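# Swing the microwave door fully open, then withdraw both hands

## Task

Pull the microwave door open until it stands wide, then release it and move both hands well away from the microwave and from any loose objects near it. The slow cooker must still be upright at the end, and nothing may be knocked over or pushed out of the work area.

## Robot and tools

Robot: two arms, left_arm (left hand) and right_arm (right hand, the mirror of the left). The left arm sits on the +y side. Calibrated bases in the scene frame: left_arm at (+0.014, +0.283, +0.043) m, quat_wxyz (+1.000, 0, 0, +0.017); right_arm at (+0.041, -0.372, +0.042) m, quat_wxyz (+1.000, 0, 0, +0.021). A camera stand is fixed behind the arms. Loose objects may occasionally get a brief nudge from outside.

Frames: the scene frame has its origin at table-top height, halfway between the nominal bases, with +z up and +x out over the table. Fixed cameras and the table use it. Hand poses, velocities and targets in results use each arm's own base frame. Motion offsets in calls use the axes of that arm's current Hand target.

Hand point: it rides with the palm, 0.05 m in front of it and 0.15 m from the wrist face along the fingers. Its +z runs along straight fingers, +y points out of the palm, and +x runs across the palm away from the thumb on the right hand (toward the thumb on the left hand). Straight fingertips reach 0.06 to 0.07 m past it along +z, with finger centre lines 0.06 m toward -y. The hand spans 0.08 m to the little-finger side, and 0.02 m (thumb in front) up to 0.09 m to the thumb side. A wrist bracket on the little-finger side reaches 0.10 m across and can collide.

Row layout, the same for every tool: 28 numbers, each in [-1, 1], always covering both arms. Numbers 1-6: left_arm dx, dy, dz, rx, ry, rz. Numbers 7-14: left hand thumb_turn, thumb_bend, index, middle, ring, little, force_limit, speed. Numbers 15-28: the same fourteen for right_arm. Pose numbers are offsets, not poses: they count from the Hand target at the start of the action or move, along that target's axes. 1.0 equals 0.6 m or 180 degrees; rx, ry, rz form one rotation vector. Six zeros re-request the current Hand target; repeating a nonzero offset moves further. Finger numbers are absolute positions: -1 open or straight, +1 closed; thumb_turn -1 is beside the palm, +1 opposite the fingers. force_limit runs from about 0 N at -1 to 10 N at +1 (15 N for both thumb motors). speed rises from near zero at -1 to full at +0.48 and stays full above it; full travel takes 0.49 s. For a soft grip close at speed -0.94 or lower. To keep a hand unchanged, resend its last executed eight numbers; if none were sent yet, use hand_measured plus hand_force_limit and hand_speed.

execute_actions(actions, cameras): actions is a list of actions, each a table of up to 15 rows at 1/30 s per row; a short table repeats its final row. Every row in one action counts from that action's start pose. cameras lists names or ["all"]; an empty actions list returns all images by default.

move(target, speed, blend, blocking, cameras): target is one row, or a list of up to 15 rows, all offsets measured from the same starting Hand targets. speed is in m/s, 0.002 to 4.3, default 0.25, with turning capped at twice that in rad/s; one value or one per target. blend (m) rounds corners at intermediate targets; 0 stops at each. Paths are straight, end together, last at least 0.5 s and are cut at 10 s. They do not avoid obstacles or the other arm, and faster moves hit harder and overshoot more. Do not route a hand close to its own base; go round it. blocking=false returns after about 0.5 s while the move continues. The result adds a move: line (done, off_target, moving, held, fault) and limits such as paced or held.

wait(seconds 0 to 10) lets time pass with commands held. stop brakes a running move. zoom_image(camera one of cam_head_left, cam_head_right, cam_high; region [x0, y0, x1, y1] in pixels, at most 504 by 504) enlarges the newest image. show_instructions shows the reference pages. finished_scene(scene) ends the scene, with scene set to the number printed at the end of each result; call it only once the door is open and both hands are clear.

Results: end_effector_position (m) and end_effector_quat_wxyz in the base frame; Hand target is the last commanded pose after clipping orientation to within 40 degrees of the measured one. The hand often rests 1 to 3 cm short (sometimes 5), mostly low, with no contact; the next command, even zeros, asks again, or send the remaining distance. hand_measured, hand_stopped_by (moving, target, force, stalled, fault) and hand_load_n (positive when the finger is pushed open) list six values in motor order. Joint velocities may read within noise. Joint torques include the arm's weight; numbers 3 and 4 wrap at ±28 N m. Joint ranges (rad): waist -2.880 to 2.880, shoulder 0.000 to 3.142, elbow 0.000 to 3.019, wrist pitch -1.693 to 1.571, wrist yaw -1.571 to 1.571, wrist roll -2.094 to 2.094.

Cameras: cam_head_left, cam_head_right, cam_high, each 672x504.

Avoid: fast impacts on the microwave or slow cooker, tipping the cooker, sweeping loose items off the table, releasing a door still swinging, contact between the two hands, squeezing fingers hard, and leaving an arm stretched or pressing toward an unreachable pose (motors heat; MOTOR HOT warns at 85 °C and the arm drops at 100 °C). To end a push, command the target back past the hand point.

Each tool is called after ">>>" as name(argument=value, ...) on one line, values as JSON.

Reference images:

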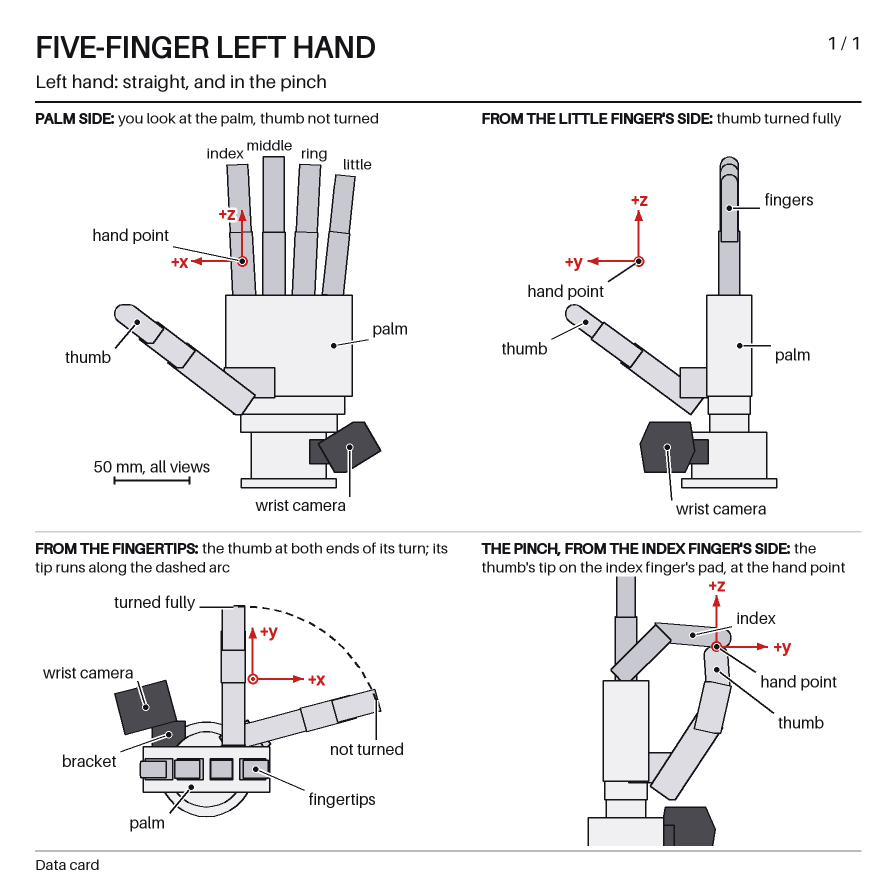

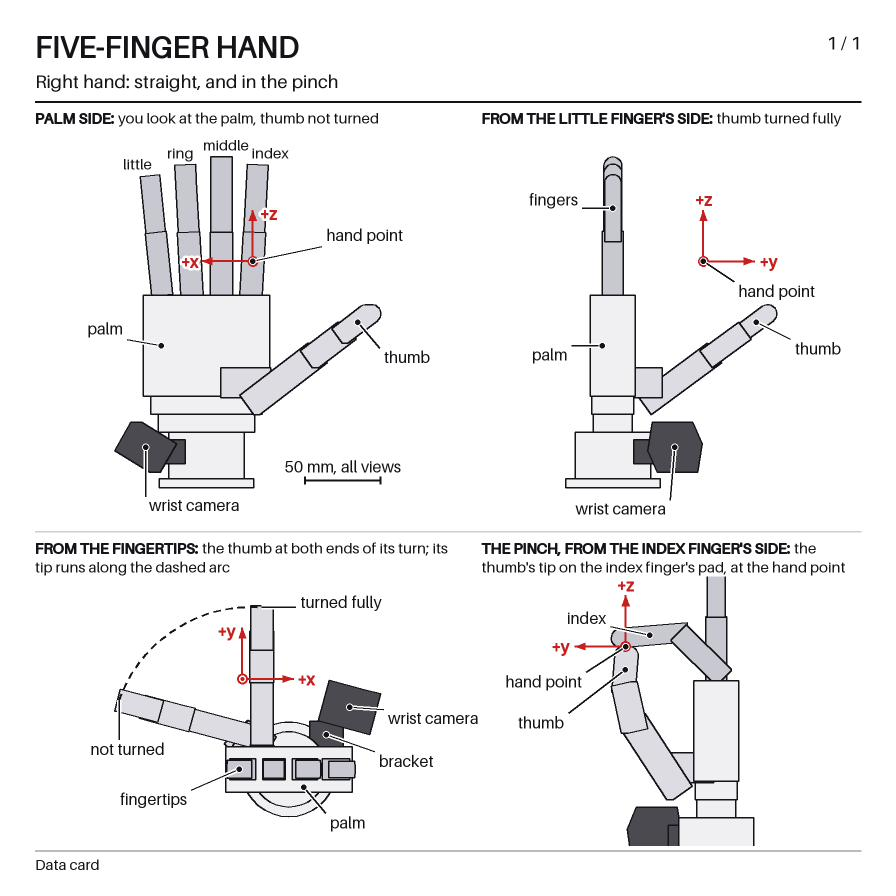

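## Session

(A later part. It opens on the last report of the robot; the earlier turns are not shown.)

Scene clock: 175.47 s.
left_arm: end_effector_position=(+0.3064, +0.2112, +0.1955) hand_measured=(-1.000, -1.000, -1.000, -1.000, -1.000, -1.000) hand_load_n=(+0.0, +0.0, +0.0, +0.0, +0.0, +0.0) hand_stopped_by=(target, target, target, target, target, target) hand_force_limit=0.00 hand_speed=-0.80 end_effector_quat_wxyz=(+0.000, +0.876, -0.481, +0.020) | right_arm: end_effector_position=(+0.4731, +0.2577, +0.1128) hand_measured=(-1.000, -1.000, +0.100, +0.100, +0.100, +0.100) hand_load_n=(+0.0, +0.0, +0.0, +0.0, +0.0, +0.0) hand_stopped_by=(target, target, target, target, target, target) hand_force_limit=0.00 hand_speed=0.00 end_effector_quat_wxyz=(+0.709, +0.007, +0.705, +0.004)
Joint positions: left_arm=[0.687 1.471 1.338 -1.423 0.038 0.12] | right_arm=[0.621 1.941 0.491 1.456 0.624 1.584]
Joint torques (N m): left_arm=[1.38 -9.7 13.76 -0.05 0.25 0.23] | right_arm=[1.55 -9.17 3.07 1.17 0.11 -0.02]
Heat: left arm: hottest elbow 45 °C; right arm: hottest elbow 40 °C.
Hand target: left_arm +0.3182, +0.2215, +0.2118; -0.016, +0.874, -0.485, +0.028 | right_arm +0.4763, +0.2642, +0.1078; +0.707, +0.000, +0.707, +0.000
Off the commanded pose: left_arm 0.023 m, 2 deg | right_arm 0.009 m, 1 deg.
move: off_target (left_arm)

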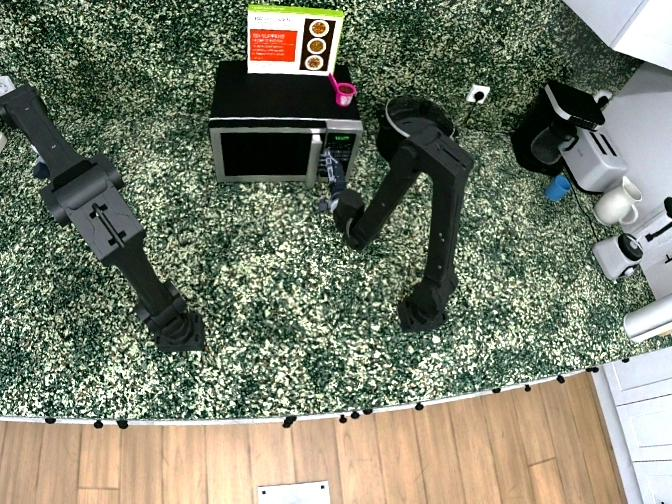

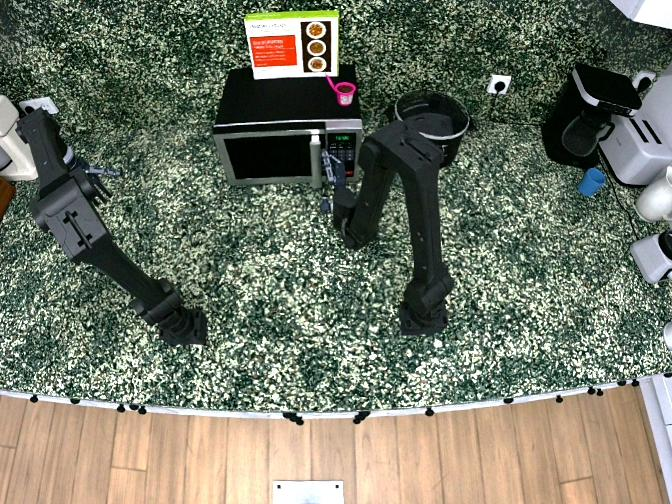

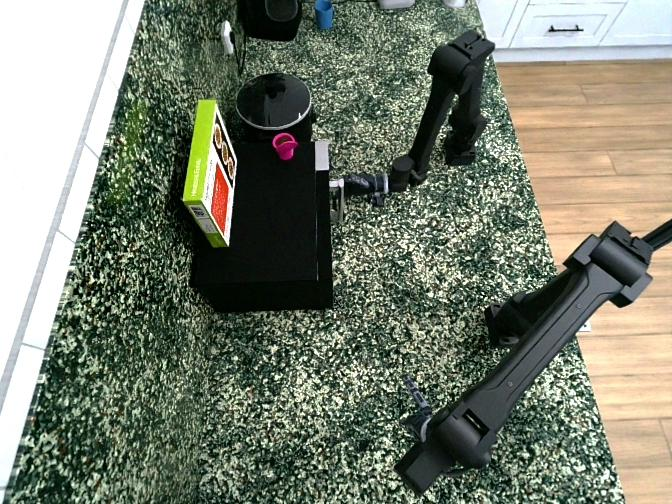

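>>> move(target=[[0,0,0,0,0,0,-1,-1,-1,-1,-1,-1,0,-0.8,0,0.02,0,0,0,0,-1,-1,0.1,0.1,0.1,0.1,0,0],[0,0,0,0,0,0,-1,-1,-1,-1,-1,-1,0,-0.8,0,0.033,-0.073,0.028,0,0,-1,-1,0.1,0.1,0.1,0.1,0,0],[0,0,0,0,0,0,-1,-1,-1,-1,-1,-1,0,-0.8,0,0.062,-0.142,0.067,0,0,-1,-1,0.1,0.1,0.1,0.1,0,0]], speed=0.08, blend=[0, 0.01, 0], cameras=["all"])

>>> zoom_image(camera="cam_high", region=[310, 140, 400, 230])

>>> zoom_image(camera="cam_head_left", region=[200, 80, 400, 280])

Scene clock: 185.47 s.
left_arm: end_effector_position=(+0.3064, +0.2112, +0.1955) hand_measured=(-1.000, -1.000, -1.000, -1.000, -1.000, -1.000) hand_load_n=(+0.0, +0.0, +0.0, +0.0, +0.0, +0.0) hand_stopped_by=(target, target, target, target, target, target) hand_force_limit=0.00 hand_speed=-0.80 end_effector_quat_wxyz=(+0.000, +0.876, -0.481, +0.020) | right_arm: end_effector_position=(+0.3899, +0.2960, +0.0997) hand_measured=(-1.000, -1.000, +0.100, +0.100, +0.100, +0.100) hand_load_n=(+0.0, +0.0, +0.0, +0.0, +0.0, +0.5) hand_stopped_by=(target, target, target, target, target, target) hand_force_limit=0.00 hand_speed=0.00 end_effector_quat_wxyz=(+0.697, +0.063, +0.708, -0.087)
Joint positions: left_arm=[0.687 1.471 1.338 -1.423 0.038 0.12] | right_arm=[0.98 1.954 0.472 1.449 1.193 1.566]
Joint torques (N m): left_arm=[1.49 -10.05 13.72 -0.09 0.22 0.24] | right_arm=[1.55 -10.17 2.71 1.74 0.09 0.13]
Heat: left arm: hottest elbow 45 °C; right arm: hottest elbow 39 °C.
Hand target: left_arm +0.3182, +0.2215, +0.2118; -0.016, +0.874, -0.485, +0.028 | right_arm +0.3910, +0.3015, +0.1078; +0.703, +0.074, +0.703, -0.074
Off the commanded pose: left_arm 0.023 m, 2 deg | right_arm 0.010 m, 2 deg.
move: off_target (left_arm)

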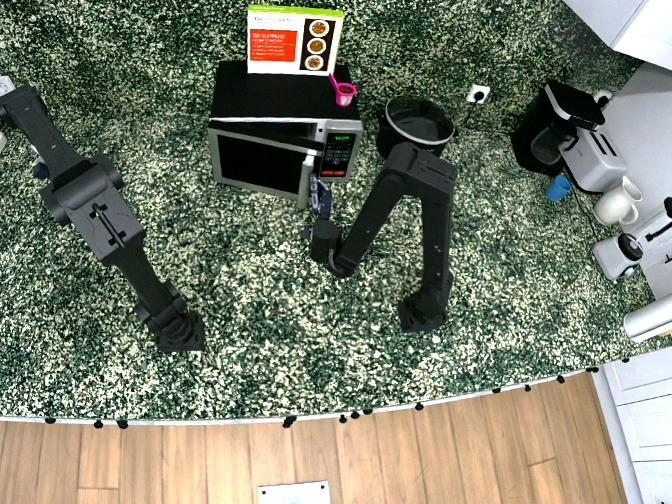

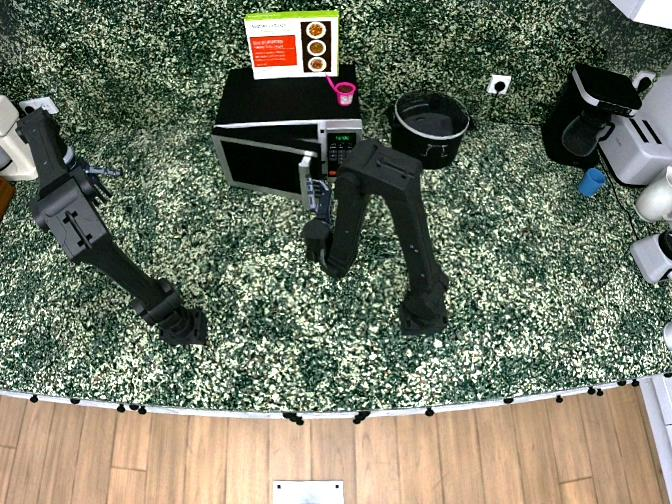

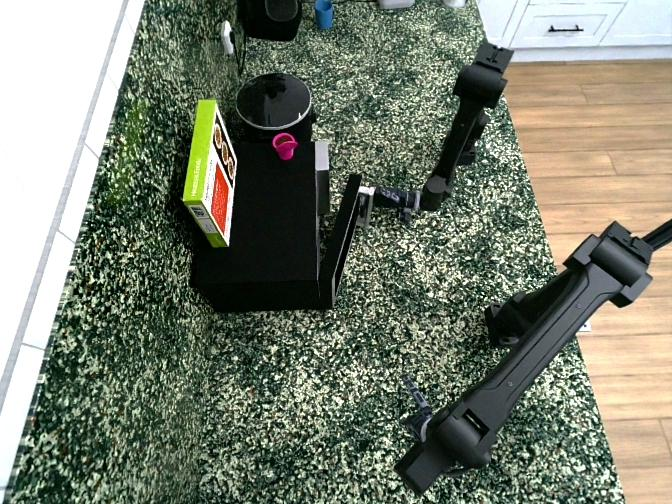

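Scaled by 5.600.

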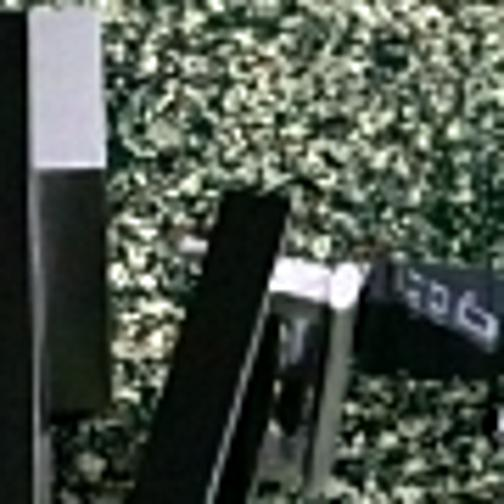

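Scaled by 2.520.

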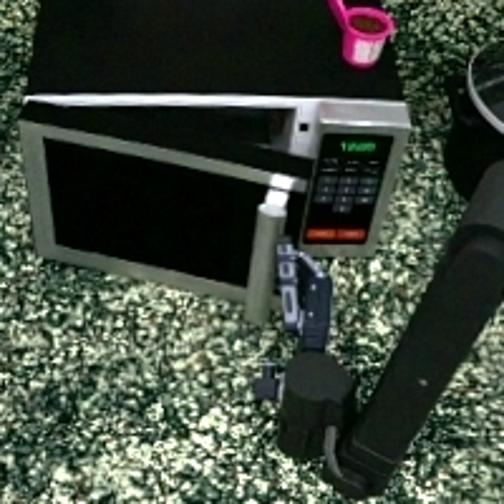

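>>> move(target=[0,0,0,0,0,0,-1,-1,-1,-1,-1,-1,0,-0.8,0,0.0445,-0.103,0.02,0,0,-1,-1,0.1,0.1,0.1,0.1,0,0], speed=0.08, cameras=["all"])

>>> zoom_image(camera="cam_high", region=[310, 140, 430, 260])

>>> zoom_image(camera="cam_head_left", region=[200, 80, 400, 280])

Scene clock: 192.70 s.
left_arm: end_effector_position=(+0.3064, +0.2112, +0.1955) hand_measured=(-1.000, -1.000, -1.000, -1.000, -1.000, -1.000) hand_load_n=(-0.5, +0.0, +0.0, +0.0, +0.0, +0.0) hand_stopped_by=(target, target, target, target, target, target) hand_force_limit=0.00 hand_speed=-0.80 end_effector_quat_wxyz=(+0.000, +0.876, -0.481, +0.020) | right_arm: end_effector_position=(+0.3354, +0.3353, +0.1095) hand_measured=(-1.000, -1.000, +0.100, +0.100, +0.100, +0.100) hand_load_n=(+0.0, +0.0, +0.0, +0.0, +0.0, +0.0) hand_stopped_by=(target, target, target, target, target, target) hand_force_limit=0.00 hand_speed=0.00 end_effector_quat_wxyz=(+0.701, +0.096, +0.700, -0.096)
Joint positions: left_arm=[0.687 1.471 1.338 -1.423 0.038 0.12] | right_arm=[1.191 1.954 0.527 1.432 1.464 1.566]
Joint torques (N m): left_arm=[1.26 -9.76 13.9 -0.09 0.23 0.18] | right_arm=[1.26 -9.82 2.76 0.76 0.1 0.09]
Heat: left arm: hottest elbow 45 °C; right arm: hottest elbow 39 °C.
Hand target: left_arm +0.3182, +0.2215, +0.2118; -0.016, +0.874, -0.485, +0.028 | right_arm +0.3362, +0.3406, +0.1078; +0.700, +0.096, +0.701, -0.096
Off the commanded pose: left_arm 0.023 m, 2 deg | right_arm 0.006 m, 0 deg.
move: off_target (left_arm)

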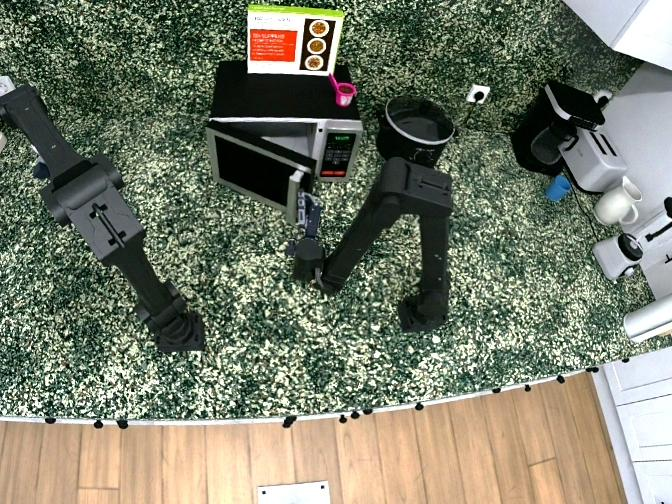

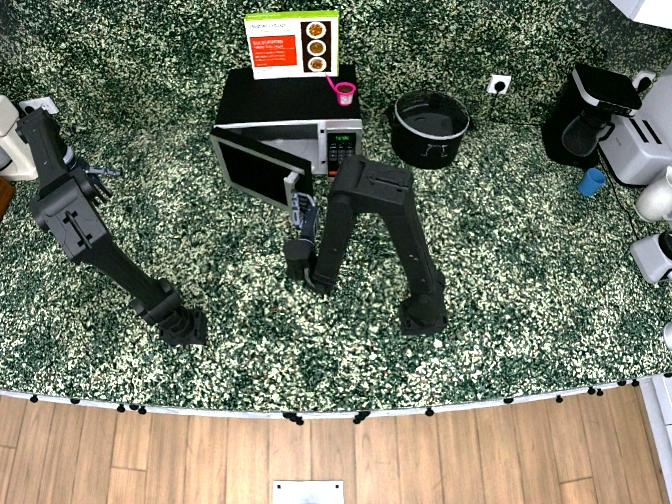

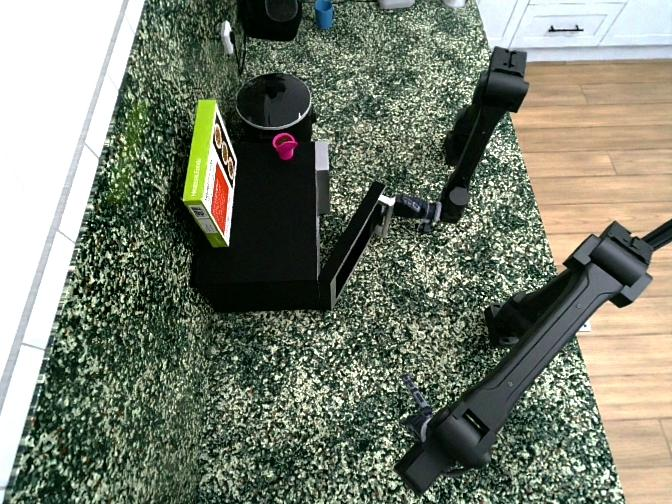

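Scaled by 4.200.

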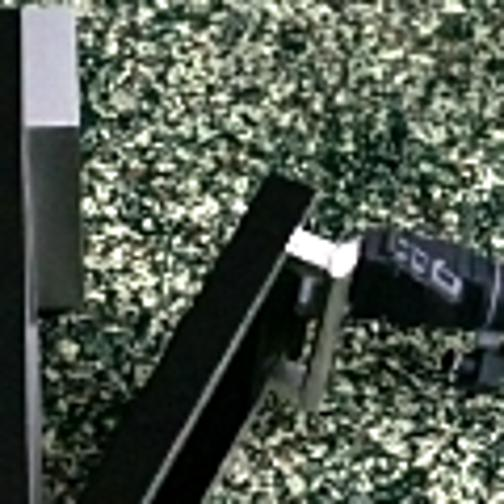

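Scaled by 2.520.

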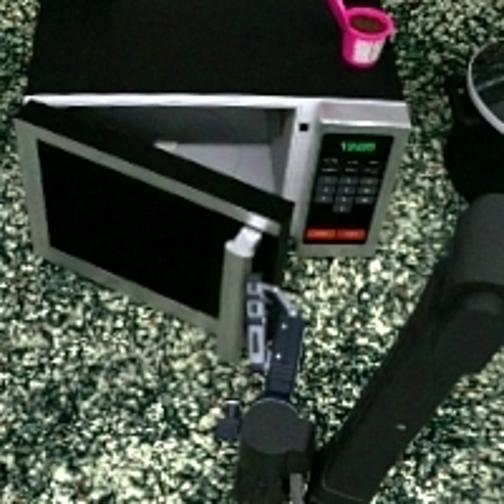

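>>> move(target=[[0,0,0,0,0,0,-1,-1,-1,-1,-1,-1,0,-0.8,0,-0.109,-0.042,0,0,0,-1,-1,0.1,0.1,0.1,0.1,0,0],[0,0,0,0,0,0,-1,-1,-1,-1,-1,-1,0,-0.8,-0.03,-0.22,-0.2,0,0,0,-1,-1,0.1,0.1,0.1,0.1,0,0]], speed=0.12, blend=[0.01, 0], cameras=["all"])

>>> zoom_image(camera="cam_high", region=[290, 120, 470, 300])

>>> zoom_image(camera="cam_head_left", region=[200, 80, 400, 280])

Scene clock: 228.67 s.
left_arm: end_effector_position=(+0.3064, +0.2112, +0.1955) hand_measured=(-1.000, -1.000, -1.000, -1.000, -1.000, -1.000) hand_load_n=(+0.0, +0.0, +0.0, -0.5, +0.0, +0.0) hand_stopped_by=(target, target, target, target, target, target) hand_force_limit=0.00 hand_speed=-0.80 end_effector_quat_wxyz=(+0.000, +0.876, -0.481, +0.020) | right_arm: end_effector_position=(+0.1880, +0.2462, +0.1187) hand_measured=(-1.000, -1.000, +0.100, +0.100, +0.100, +0.100) hand_load_n=(+0.0, +0.0, +0.0, +0.0, +0.0, +0.0) hand_stopped_by=(target, target, target, target, target, target) hand_force_limit=0.00 hand_speed=0.00 end_effector_quat_wxyz=(+0.706, -0.030, +0.708, -0.003)
Joint positions: left_arm=[0.687 1.471 1.338 -1.423 0.038 0.12] | right_arm=[1.595 1.807 0.047 1.541 1.556 1.742]
Joint torques (N m): left_arm=[1.03 -10.11 13.59 -0.08 0.24 0.26] | right_arm=[1.2 -7 -0.44 1.57 0.19 0.24]
Motor temperatures (°C): left_arm=[27 37 46 30 26 26] | right_arm=[33 32 37 30 27 27]
Heat: left arm: hottest elbow 46 °C; right arm: hottest elbow 37 °C.
Hand target: left_arm +0.3182, +0.2215, +0.2118; -0.016, +0.874, -0.485, +0.028 | right_arm +0.1851, +0.2457, +0.1259; +0.700, +0.097, +0.701, -0.096
Off the commanded pose: left_arm 0.023 m, 2 deg | right_arm 0.008 m, 18 deg.
joint sent to its limit (right arm) — joint 5 (wrist yaw), upper limit. The joint targets are off in orientation, not in position.
move: off_target (left_arm, right_arm)

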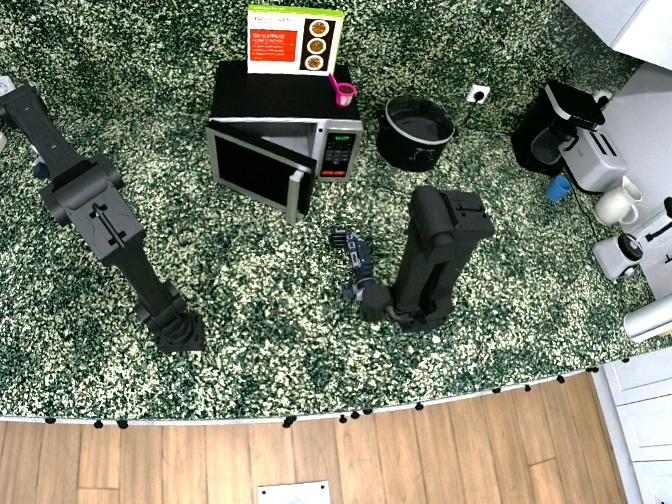

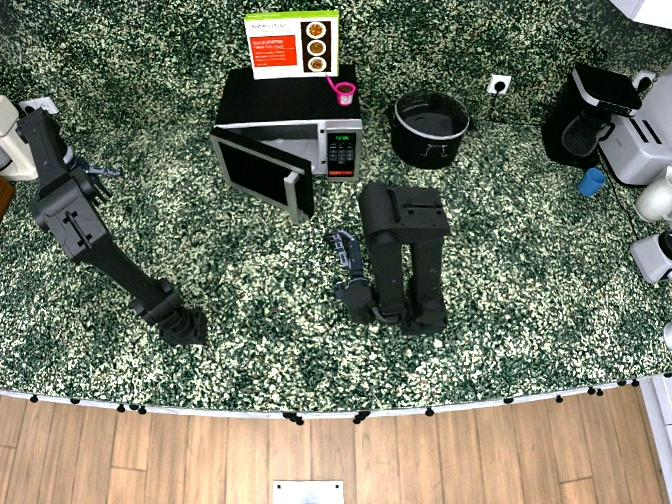

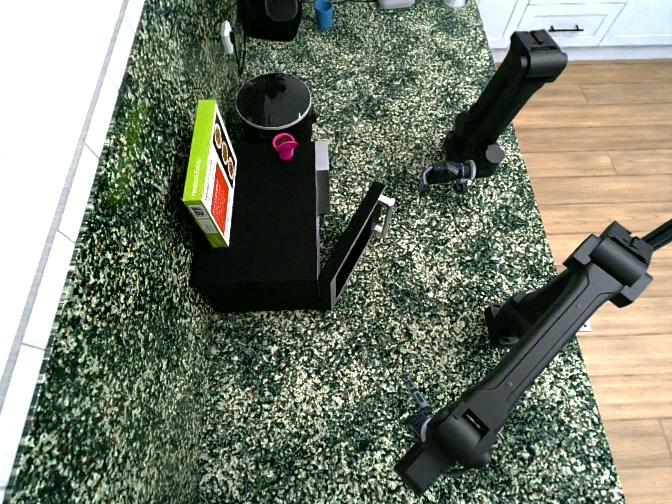

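Scaled by 2.800.

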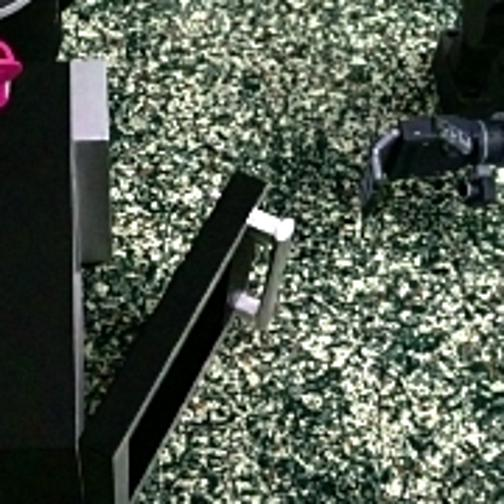

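Scaled by 2.520.

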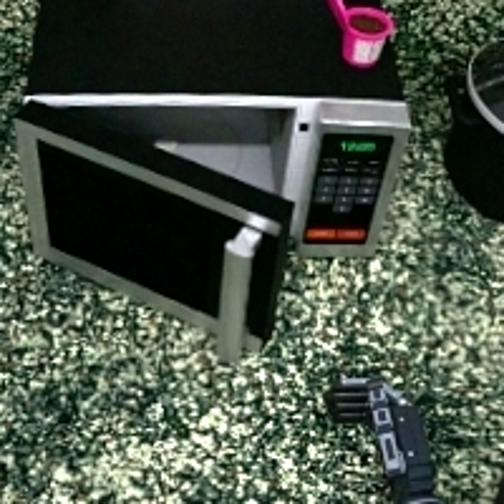

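>>> move(target=[0,0,0,0,0,0,-1,-1,-1,-1,-1,-1,0,-0.8,0.005,-0.187,0.234,-0.503,0,0,-1,-1,-1,-1,-1,-1,0,0], speed=0.25, cameras=["all"])

Scene clock: 235.33 s.
left_arm: end_effector_position=(+0.3064, +0.2112, +0.1955) hand_measured=(-1.000, -1.000, -1.000, -1.000, -1.000, -1.000) hand_load_n=(+0.0, +0.0, +0.0, +0.0, +0.0, +0.0) hand_stopped_by=(target, target, target, target, target, target) hand_force_limit=0.00 hand_speed=-0.80 end_effector_quat_wxyz=(+0.000, +0.876, -0.481, +0.020) | right_arm: end_effector_position=(+0.1877, +0.2470, +0.1185) hand_measured=(-1.000, -1.000, -1.000, -1.000, -1.000, -1.000) hand_load_n=(+0.0, +0.0, +0.0, +0.0, +0.0, +0.0) hand_stopped_by=(target, target, target, target, target, target) hand_force_limit=0.00 hand_speed=0.00 end_effector_quat_wxyz=(+0.705, -0.032, +0.708, -0.001)
Joint positions: left_arm=[0.687 1.471 1.338 -1.423 0.038 0.12] | right_arm=[1.595 1.807 0.047 1.541 1.549 1.743]
Joint torques (N m): left_arm=[1.08 -9.99 13.75 -0.14 0.18 0.23] | right_arm=[1.2 -5.25 -0.28 0.87 0.25 0.04]
Heat: left arm: hottest elbow 46 °C; right arm: hottest elbow 37 °C.
Hand target: left_arm +0.3182, +0.2215, +0.2118; -0.016, +0.874, -0.485, +0.028 | right_arm +0.1878, +0.2467, +0.1186; +0.706, -0.031, +0.708, -0.001 (not the last commanded pose)
Off the commanded pose: left_arm 0.023 m, 2 deg | right_arm 0.179 m, 72 deg.
move: held (right_arm; a check stopped the path), off_target (left_arm); limits=held
pose unreachable (right arm): on one or more control steps of this call, first in action 0 (counted from 0), this arm could not follow its commanded pose, so it was not sent that pose on those steps. It may still have moved: this result reports where it is.
cause: moving toward the commanded pose would bring two parts of the arm too close to each other (joints 2 (shoulder) and 3 (elbow) lie between them).

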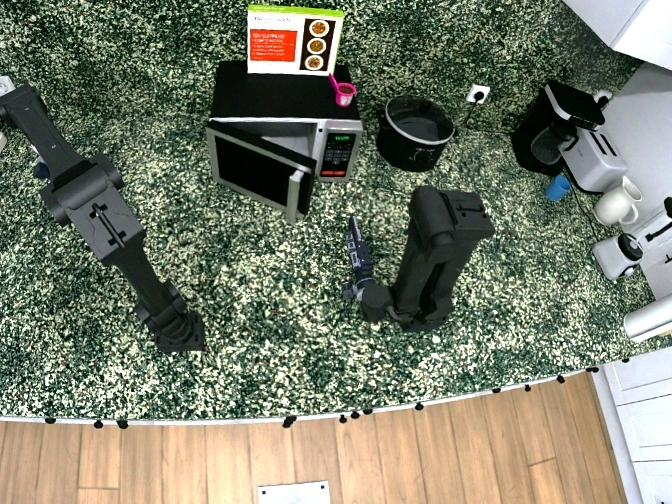

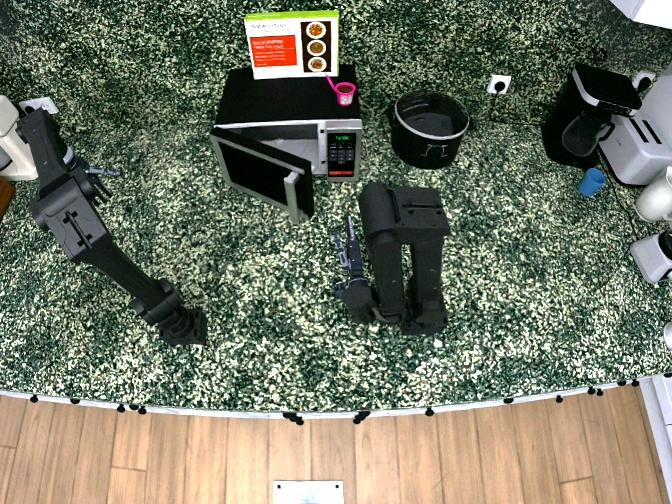

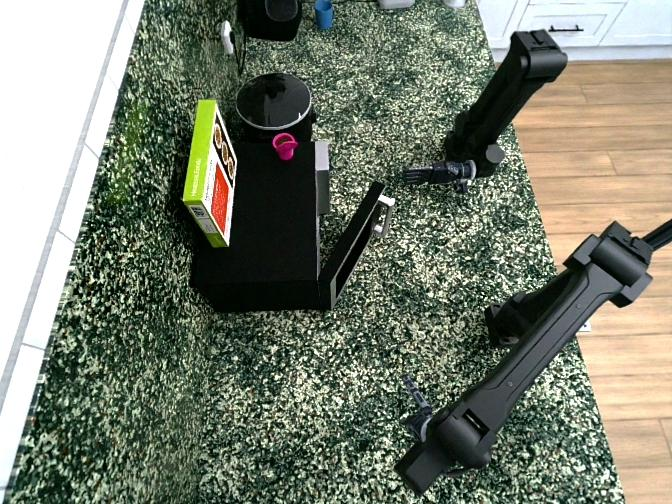

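>>> move(target=[0,0,0,0,0,0,-1,-1,-1,-1,-1,-1,0,-0.8,-0.017,-0.068,0.24,-0.153,0,0.0144,-1,-1,-1,-1,-1,-1,0,0], speed=0.2, cameras=["all"])

Scene clock: 247.03 s.
left_arm: end_effector_position=(+0.3064, +0.2112, +0.1955) hand_measured=(-1.000, -1.000, -1.000, -1.000, -1.000, -1.000) hand_load_n=(+0.0, +0.0, +0.0, +0.0, +0.0, +0.0) hand_stopped_by=(target, target, target, target, target, target) hand_force_limit=0.00 hand_speed=-0.80 end_effector_quat_wxyz=(+0.000, +0.876, -0.481, +0.020) | right_arm: end_effector_position=(+0.1873, +0.2488, +0.1179) hand_measured=(-1.000, -1.000, -1.000, -1.000, -1.000, -1.000) hand_load_n=(+0.0, +0.0, +0.0, +0.0, +0.0, +0.0) hand_stopped_by=(target, target, target, target, target, target) hand_force_limit=0.00 hand_speed=0.00 end_effector_quat_wxyz=(+0.704, -0.036, +0.709, +0.003)
Joint positions: left_arm=[0.687 1.471 1.338 -1.423 0.038 0.12] | right_arm=[1.593 1.807 0.046 1.541 1.536 1.743]
Joint torques (N m): left_arm=[0.91 -9.99 13.68 -0.05 0.22 0.21] | right_arm=[0.73 -5.3 -0.14 0.94 0.27 0.03]
Heat: left arm: hottest elbow 46 °C; right arm: hottest elbow 37 °C.
Hand target: left_arm +0.3182, +0.2215, +0.2118; -0.016, +0.874, -0.485, +0.028 | right_arm +0.1873, +0.2485, +0.1181; +0.705, -0.036, +0.709, +0.002 (not the last commanded pose)
Off the commanded pose: left_arm 0.023 m, 2 deg | right_arm 0.151 m, 27 deg.
move: held (right_arm; a check stopped the path), off_target (left_arm); limits=held
pose unreachable (right arm): on one or more control steps of this call, first in action 0 (counted from 0), this arm could not follow its commanded pose, so it was not sent that pose on those steps. It may still have moved: this result reports where it is.
cause: moving toward the commanded pose would bring two parts of the arm too close to each other (joints 2 (shoulder) and 3 (elbow) lie between them).

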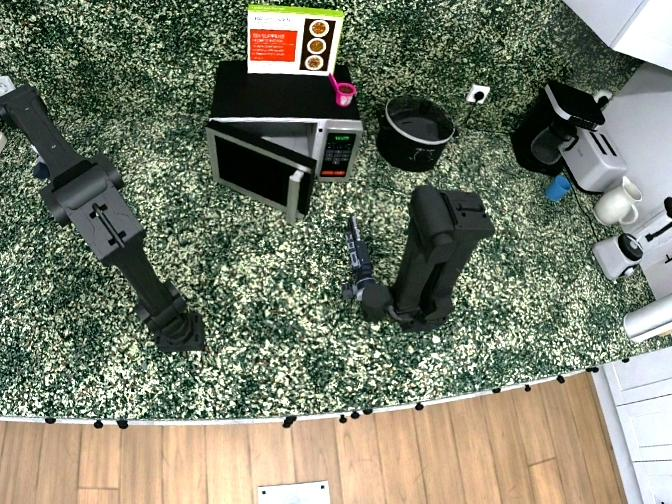

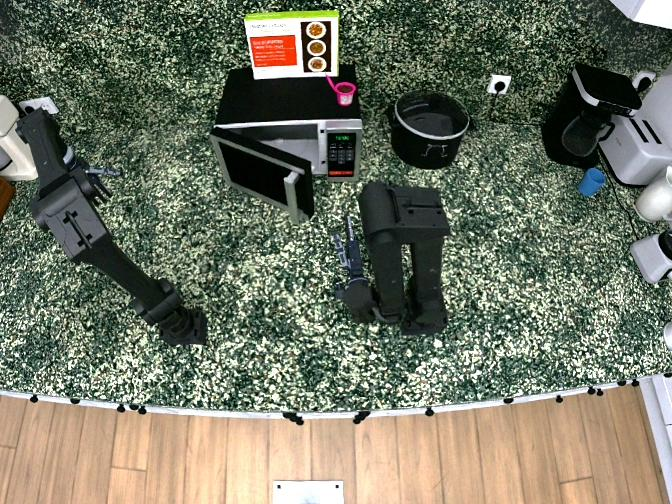

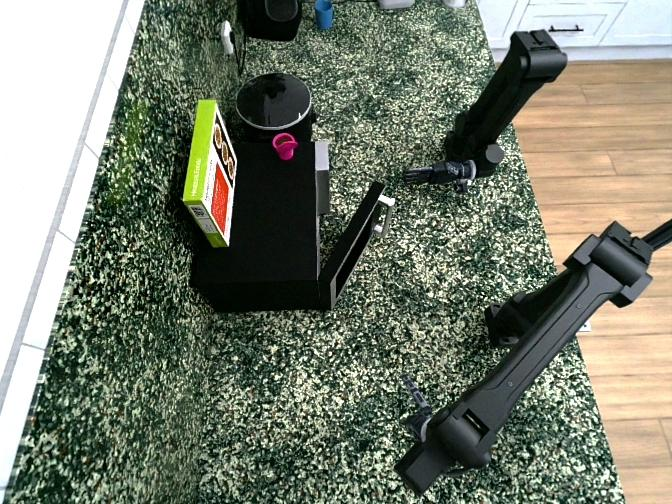

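>>> move(target=[0,0,0,0,0,0,-1,-1,-1,-1,-1,-1,0,-0.8,0,0.0,0.16,0,0,0,-1,-1,-1,-1,-1,-1,0,0], speed=0.2, cameras=["all"])

Scene clock: 250.67 s.
left_arm: end_effector_position=(+0.3064, +0.2112, +0.1955) hand_measured=(-1.000, -1.000, -1.000, -1.000, -1.000, -1.000) hand_load_n=(+0.0, +0.0, +0.0, +0.0, +0.0, +0.0) hand_stopped_by=(target, target, target, target, target, target) hand_force_limit=0.00 hand_speed=-0.80 end_effector_quat_wxyz=(+0.000, +0.876, -0.481, +0.020) | right_arm: end_effector_position=(+0.2827, +0.2521, +0.1101) hand_measured=(-1.000, -1.000, -1.000, -1.000, -1.000, -1.000) hand_load_n=(+0.0, +0.0, +0.0, +0.0, +0.0, +0.0) hand_stopped_by=(target, target, target, target, target, target) hand_force_limit=0.00 hand_speed=0.00 end_effector_quat_wxyz=(+0.684, -0.039, +0.728, -0.009)
Joint positions: left_arm=[0.687 1.471 1.338 -1.423 0.038 0.12] | right_arm=[1.115 1.787 0.112 1.541 1.072 1.621]
Joint torques (N m): left_arm=[1.32 -10.11 13.78 -0.03 0.18 0.26] | right_arm=[0.97 -7.06 0.58 2.11 -0.03 -0.06]
Heat: left arm: hottest elbow 46 °C; right arm: hottest elbow 36 °C.
Hand target: left_arm +0.3182, +0.2215, +0.2118; -0.016, +0.874, -0.485, +0.028 | right_arm +0.2832, +0.2537, +0.1175; +0.705, -0.035, +0.709, +0.002
Off the commanded pose: left_arm 0.023 m, 2 deg | right_arm 0.008 m, 4 deg.
joint sent to its limit (right arm) — joint 4 (wrist pitch), upper limit. The joint targets still meet the commanded pose.
move: off_target (left_arm, right_arm)

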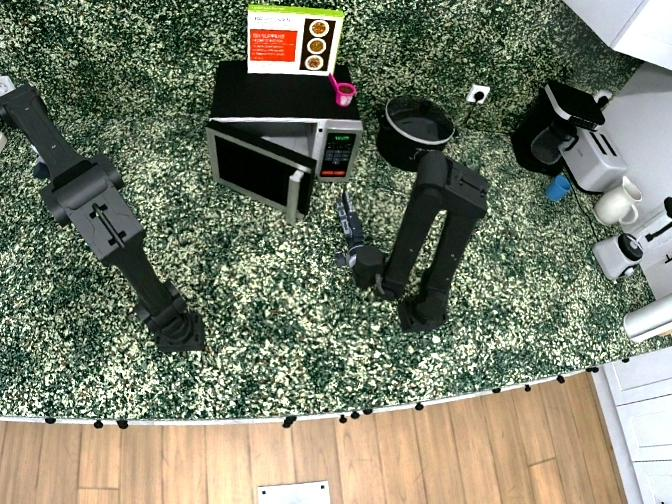

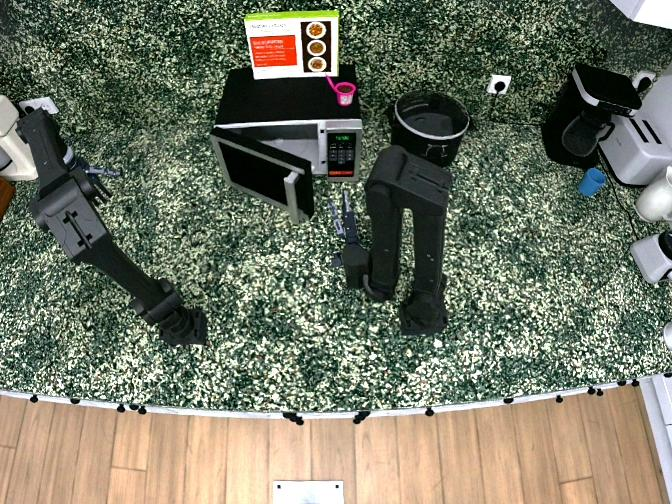

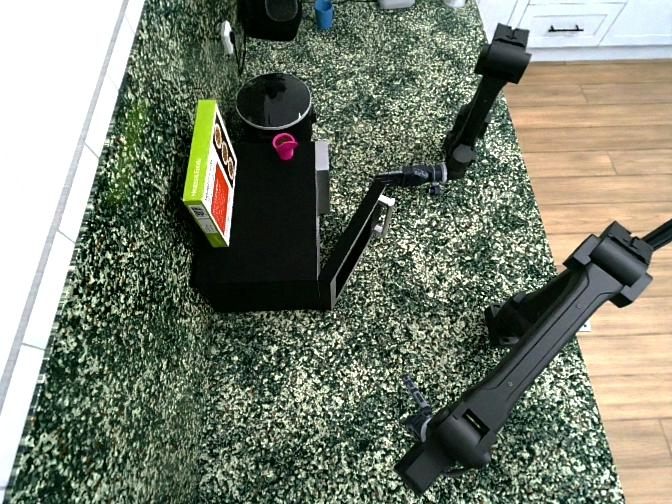

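>>> move(target=[[0,0,0,0,0,0,-1,-1,-1,-1,-1,-1,0,-0.8,-0.013,-0.094,0.091,-0.153,0,0.0144,-1,-1,-1,-1,-1,-1,0,0],[0,0,0,0,0,0,-1,-1,-1,-1,-1,-1,0,-0.8,-0.013,-0.150,0.081,-0.403,0,0.012,-1,-1,-1,-1,-1,-1,0,0]], speed=0.2, blend=[0.02, 0], cameras=["all"])

>>> zoom_image(camera="cam_high", region=[290, 100, 470, 280])

>>> zoom_image(camera="cam_head_left", region=[200, 80, 400, 280])

Scene clock: 259.67 s.
left_arm: end_effector_position=(+0.3064, +0.2112, +0.1955) hand_measured=(-1.000, -1.000, -1.000, -1.000, -1.000, -1.000) hand_load_n=(+0.0, +0.0, +0.0, +0.0, +0.0, +0.0) hand_stopped_by=(target, target, target, target, target, target) hand_force_limit=0.00 hand_speed=-0.80 end_effector_quat_wxyz=(+0.000, +0.876, -0.481, +0.020) | right_arm: end_effector_position=(+0.3298, +0.1707, +0.1267) hand_measured=(-1.000, -1.000, -1.000, -1.000, -1.000, -1.000) hand_load_n=(+0.0, +0.0, +0.0, +0.0, +0.0, +0.0) hand_stopped_by=(target, target, target, target, target, target) hand_force_limit=0.00 hand_speed=0.00 end_effector_quat_wxyz=(+0.541, -0.428, +0.574, +0.442)
Joint positions: left_arm=[0.687 1.471 1.338 -1.423 0.038 0.12] | right_arm=[-0.095 1.812 0.478 1.168 -1.418 1.45]
Joint torques (N m): left_arm=[1.32 -10.05 13.97 0.08 0.23 0.22] | right_arm=[-0.09 -9.47 3.51 0.64 -0.23 -0.09]
Heat: left arm: hottest elbow 46 °C; right arm: hottest elbow 36 °C.
Hand target: left_arm +0.3182, +0.2215, +0.2118; -0.016, +0.874, -0.485, +0.028 | right_arm +0.3366, +0.1669, +0.1291; +0.547, -0.433, +0.570, +0.433
Off the commanded pose: left_arm 0.023 m, 2 deg | right_arm 0.008 m, 1 deg.
move: off_target (left_arm)

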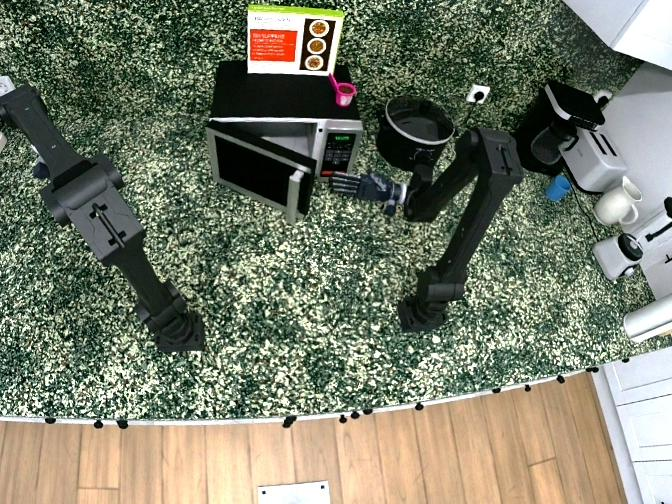

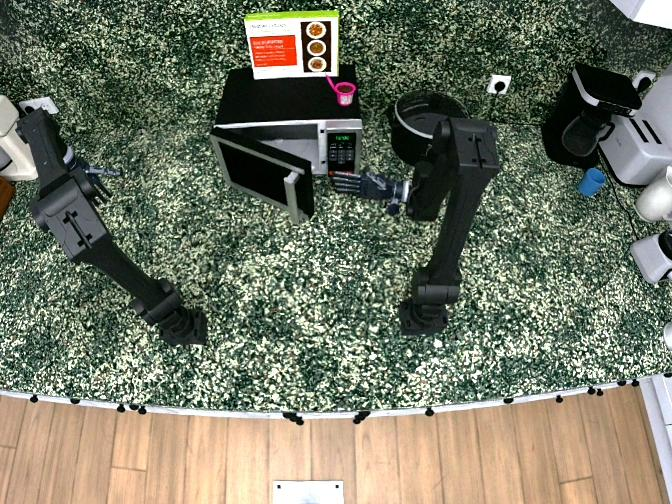

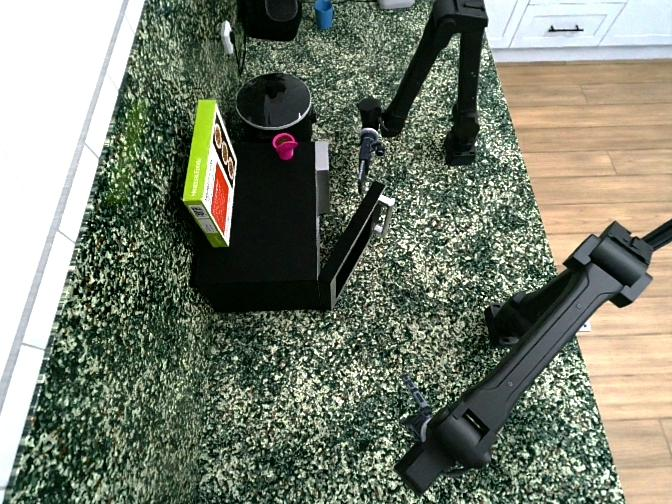

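Scaled by 2.800.

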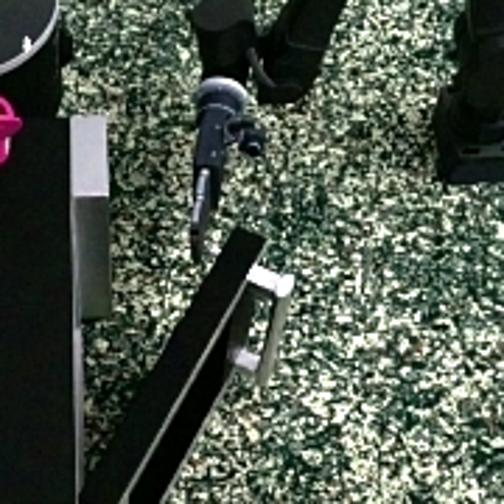

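Scaled by 2.520.

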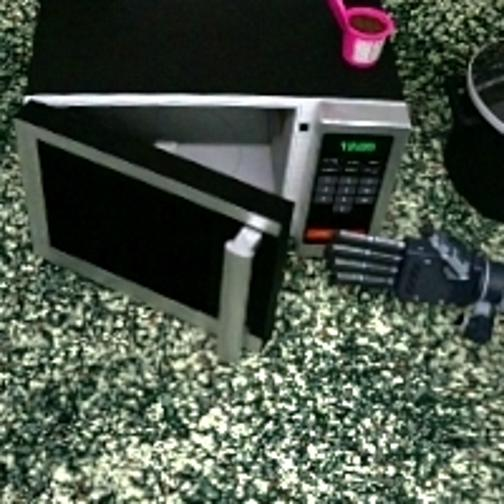

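>>> move(target=[[0,0,0,0,0,0,-1,-1,-1,-1,-1,-1,0,-0.8,0.023,0.041,0.121,0,0,0,-1,-1,-1,-1,-1,-1,0,0],[0,0,0,0,0,0,-1,-1,-1,-1,-1,-1,0,-0.8,0.023,0.120,0.195,0,0,0,-1,-1,-1,-1,-1,-1,0,0]], speed=0.12, blend=[0.01, 0], cameras=["all"])

>>> zoom_image(camera="cam_high", region=[290, 100, 470, 280])

>>> zoom_image(camera="cam_head_left", region=[200, 80, 400, 280])

Scene clock: 281.17 s.
left_arm: end_effector_position=(+0.3064, +0.2112, +0.1955) hand_measured=(-1.000, -1.000, -1.000, -1.000, -1.000, -1.000) hand_load_n=(+0.0, -0.5, +0.0, +0.0, +0.0, +0.5) hand_stopped_by=(target, target, target, target, target, target) hand_force_limit=0.00 hand_speed=-0.80 end_effector_quat_wxyz=(+0.000, +0.876, -0.481, +0.020) | right_arm: end_effector_position=(+0.2957, +0.2976, +0.1138) hand_measured=(-1.000, -1.000, -1.000, -1.000, -1.000, -1.000) hand_load_n=(+0.0, +0.0, +0.0, +0.0, -0.5, +0.0) hand_stopped_by=(target, target, target, target, target, target) hand_force_limit=0.00 hand_speed=0.00 end_effector_quat_wxyz=(+0.545, -0.436, +0.571, +0.432)
Joint positions: left_arm=[0.687 1.471 1.338 -1.423 0.038 0.12] | right_arm=[0.299 1.871 0.423 1.386 -1.021 1.536]
Joint torques (N m): left_arm=[1.85 -9.99 13.64 0.09 0.2 0.22] | right_arm=[0.73 -8.82 1.81 2.19 0.08 0.18]
Heat: left arm: hottest elbow 46 °C; right arm: hottest elbow 37 °C.
Hand target: left_arm +0.3182, +0.2215, +0.2118; -0.016, +0.874, -0.485, +0.028 | right_arm +0.2955, +0.2978, +0.1138; +0.547, -0.433, +0.570, +0.434
Off the commanded pose: left_arm 0.023 m, 2 deg | right_arm 0.000 m, 0 deg.
move: off_target (left_arm)

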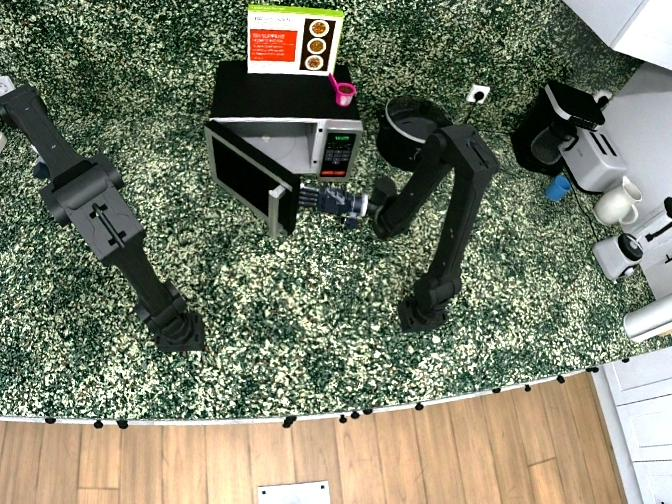

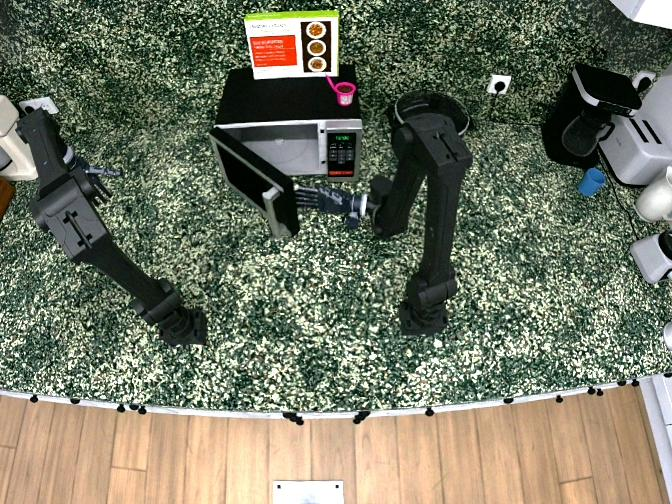

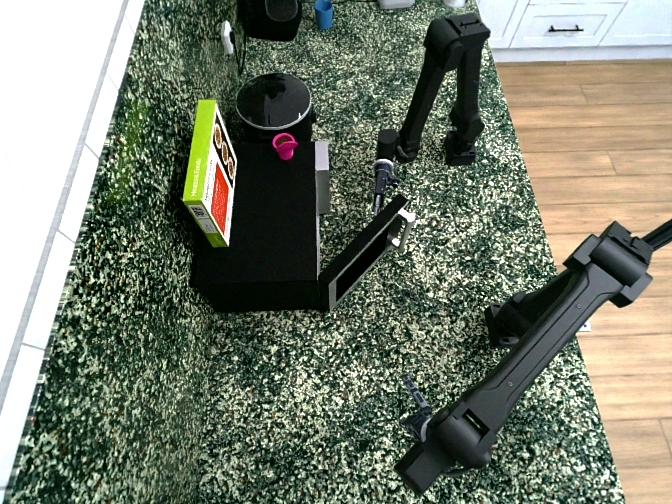

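Scaled by 2.800.

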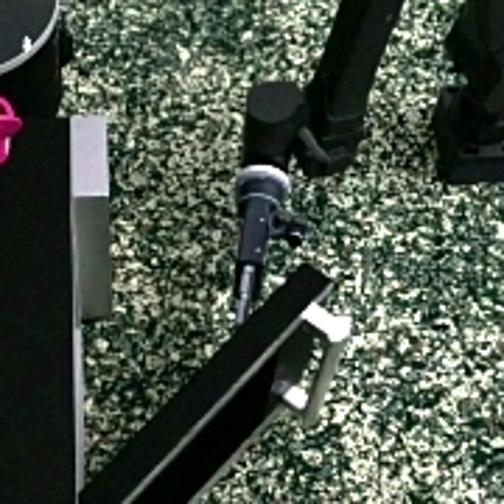

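Scaled by 2.520.

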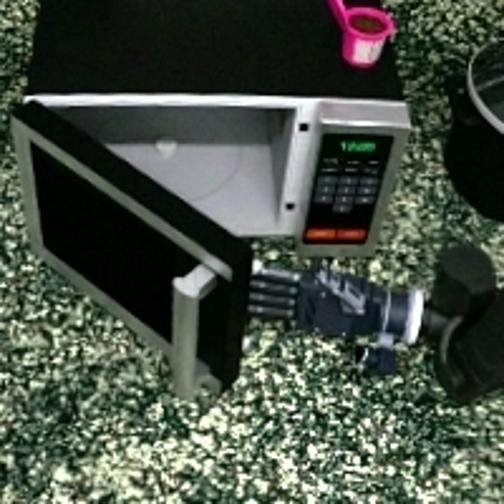

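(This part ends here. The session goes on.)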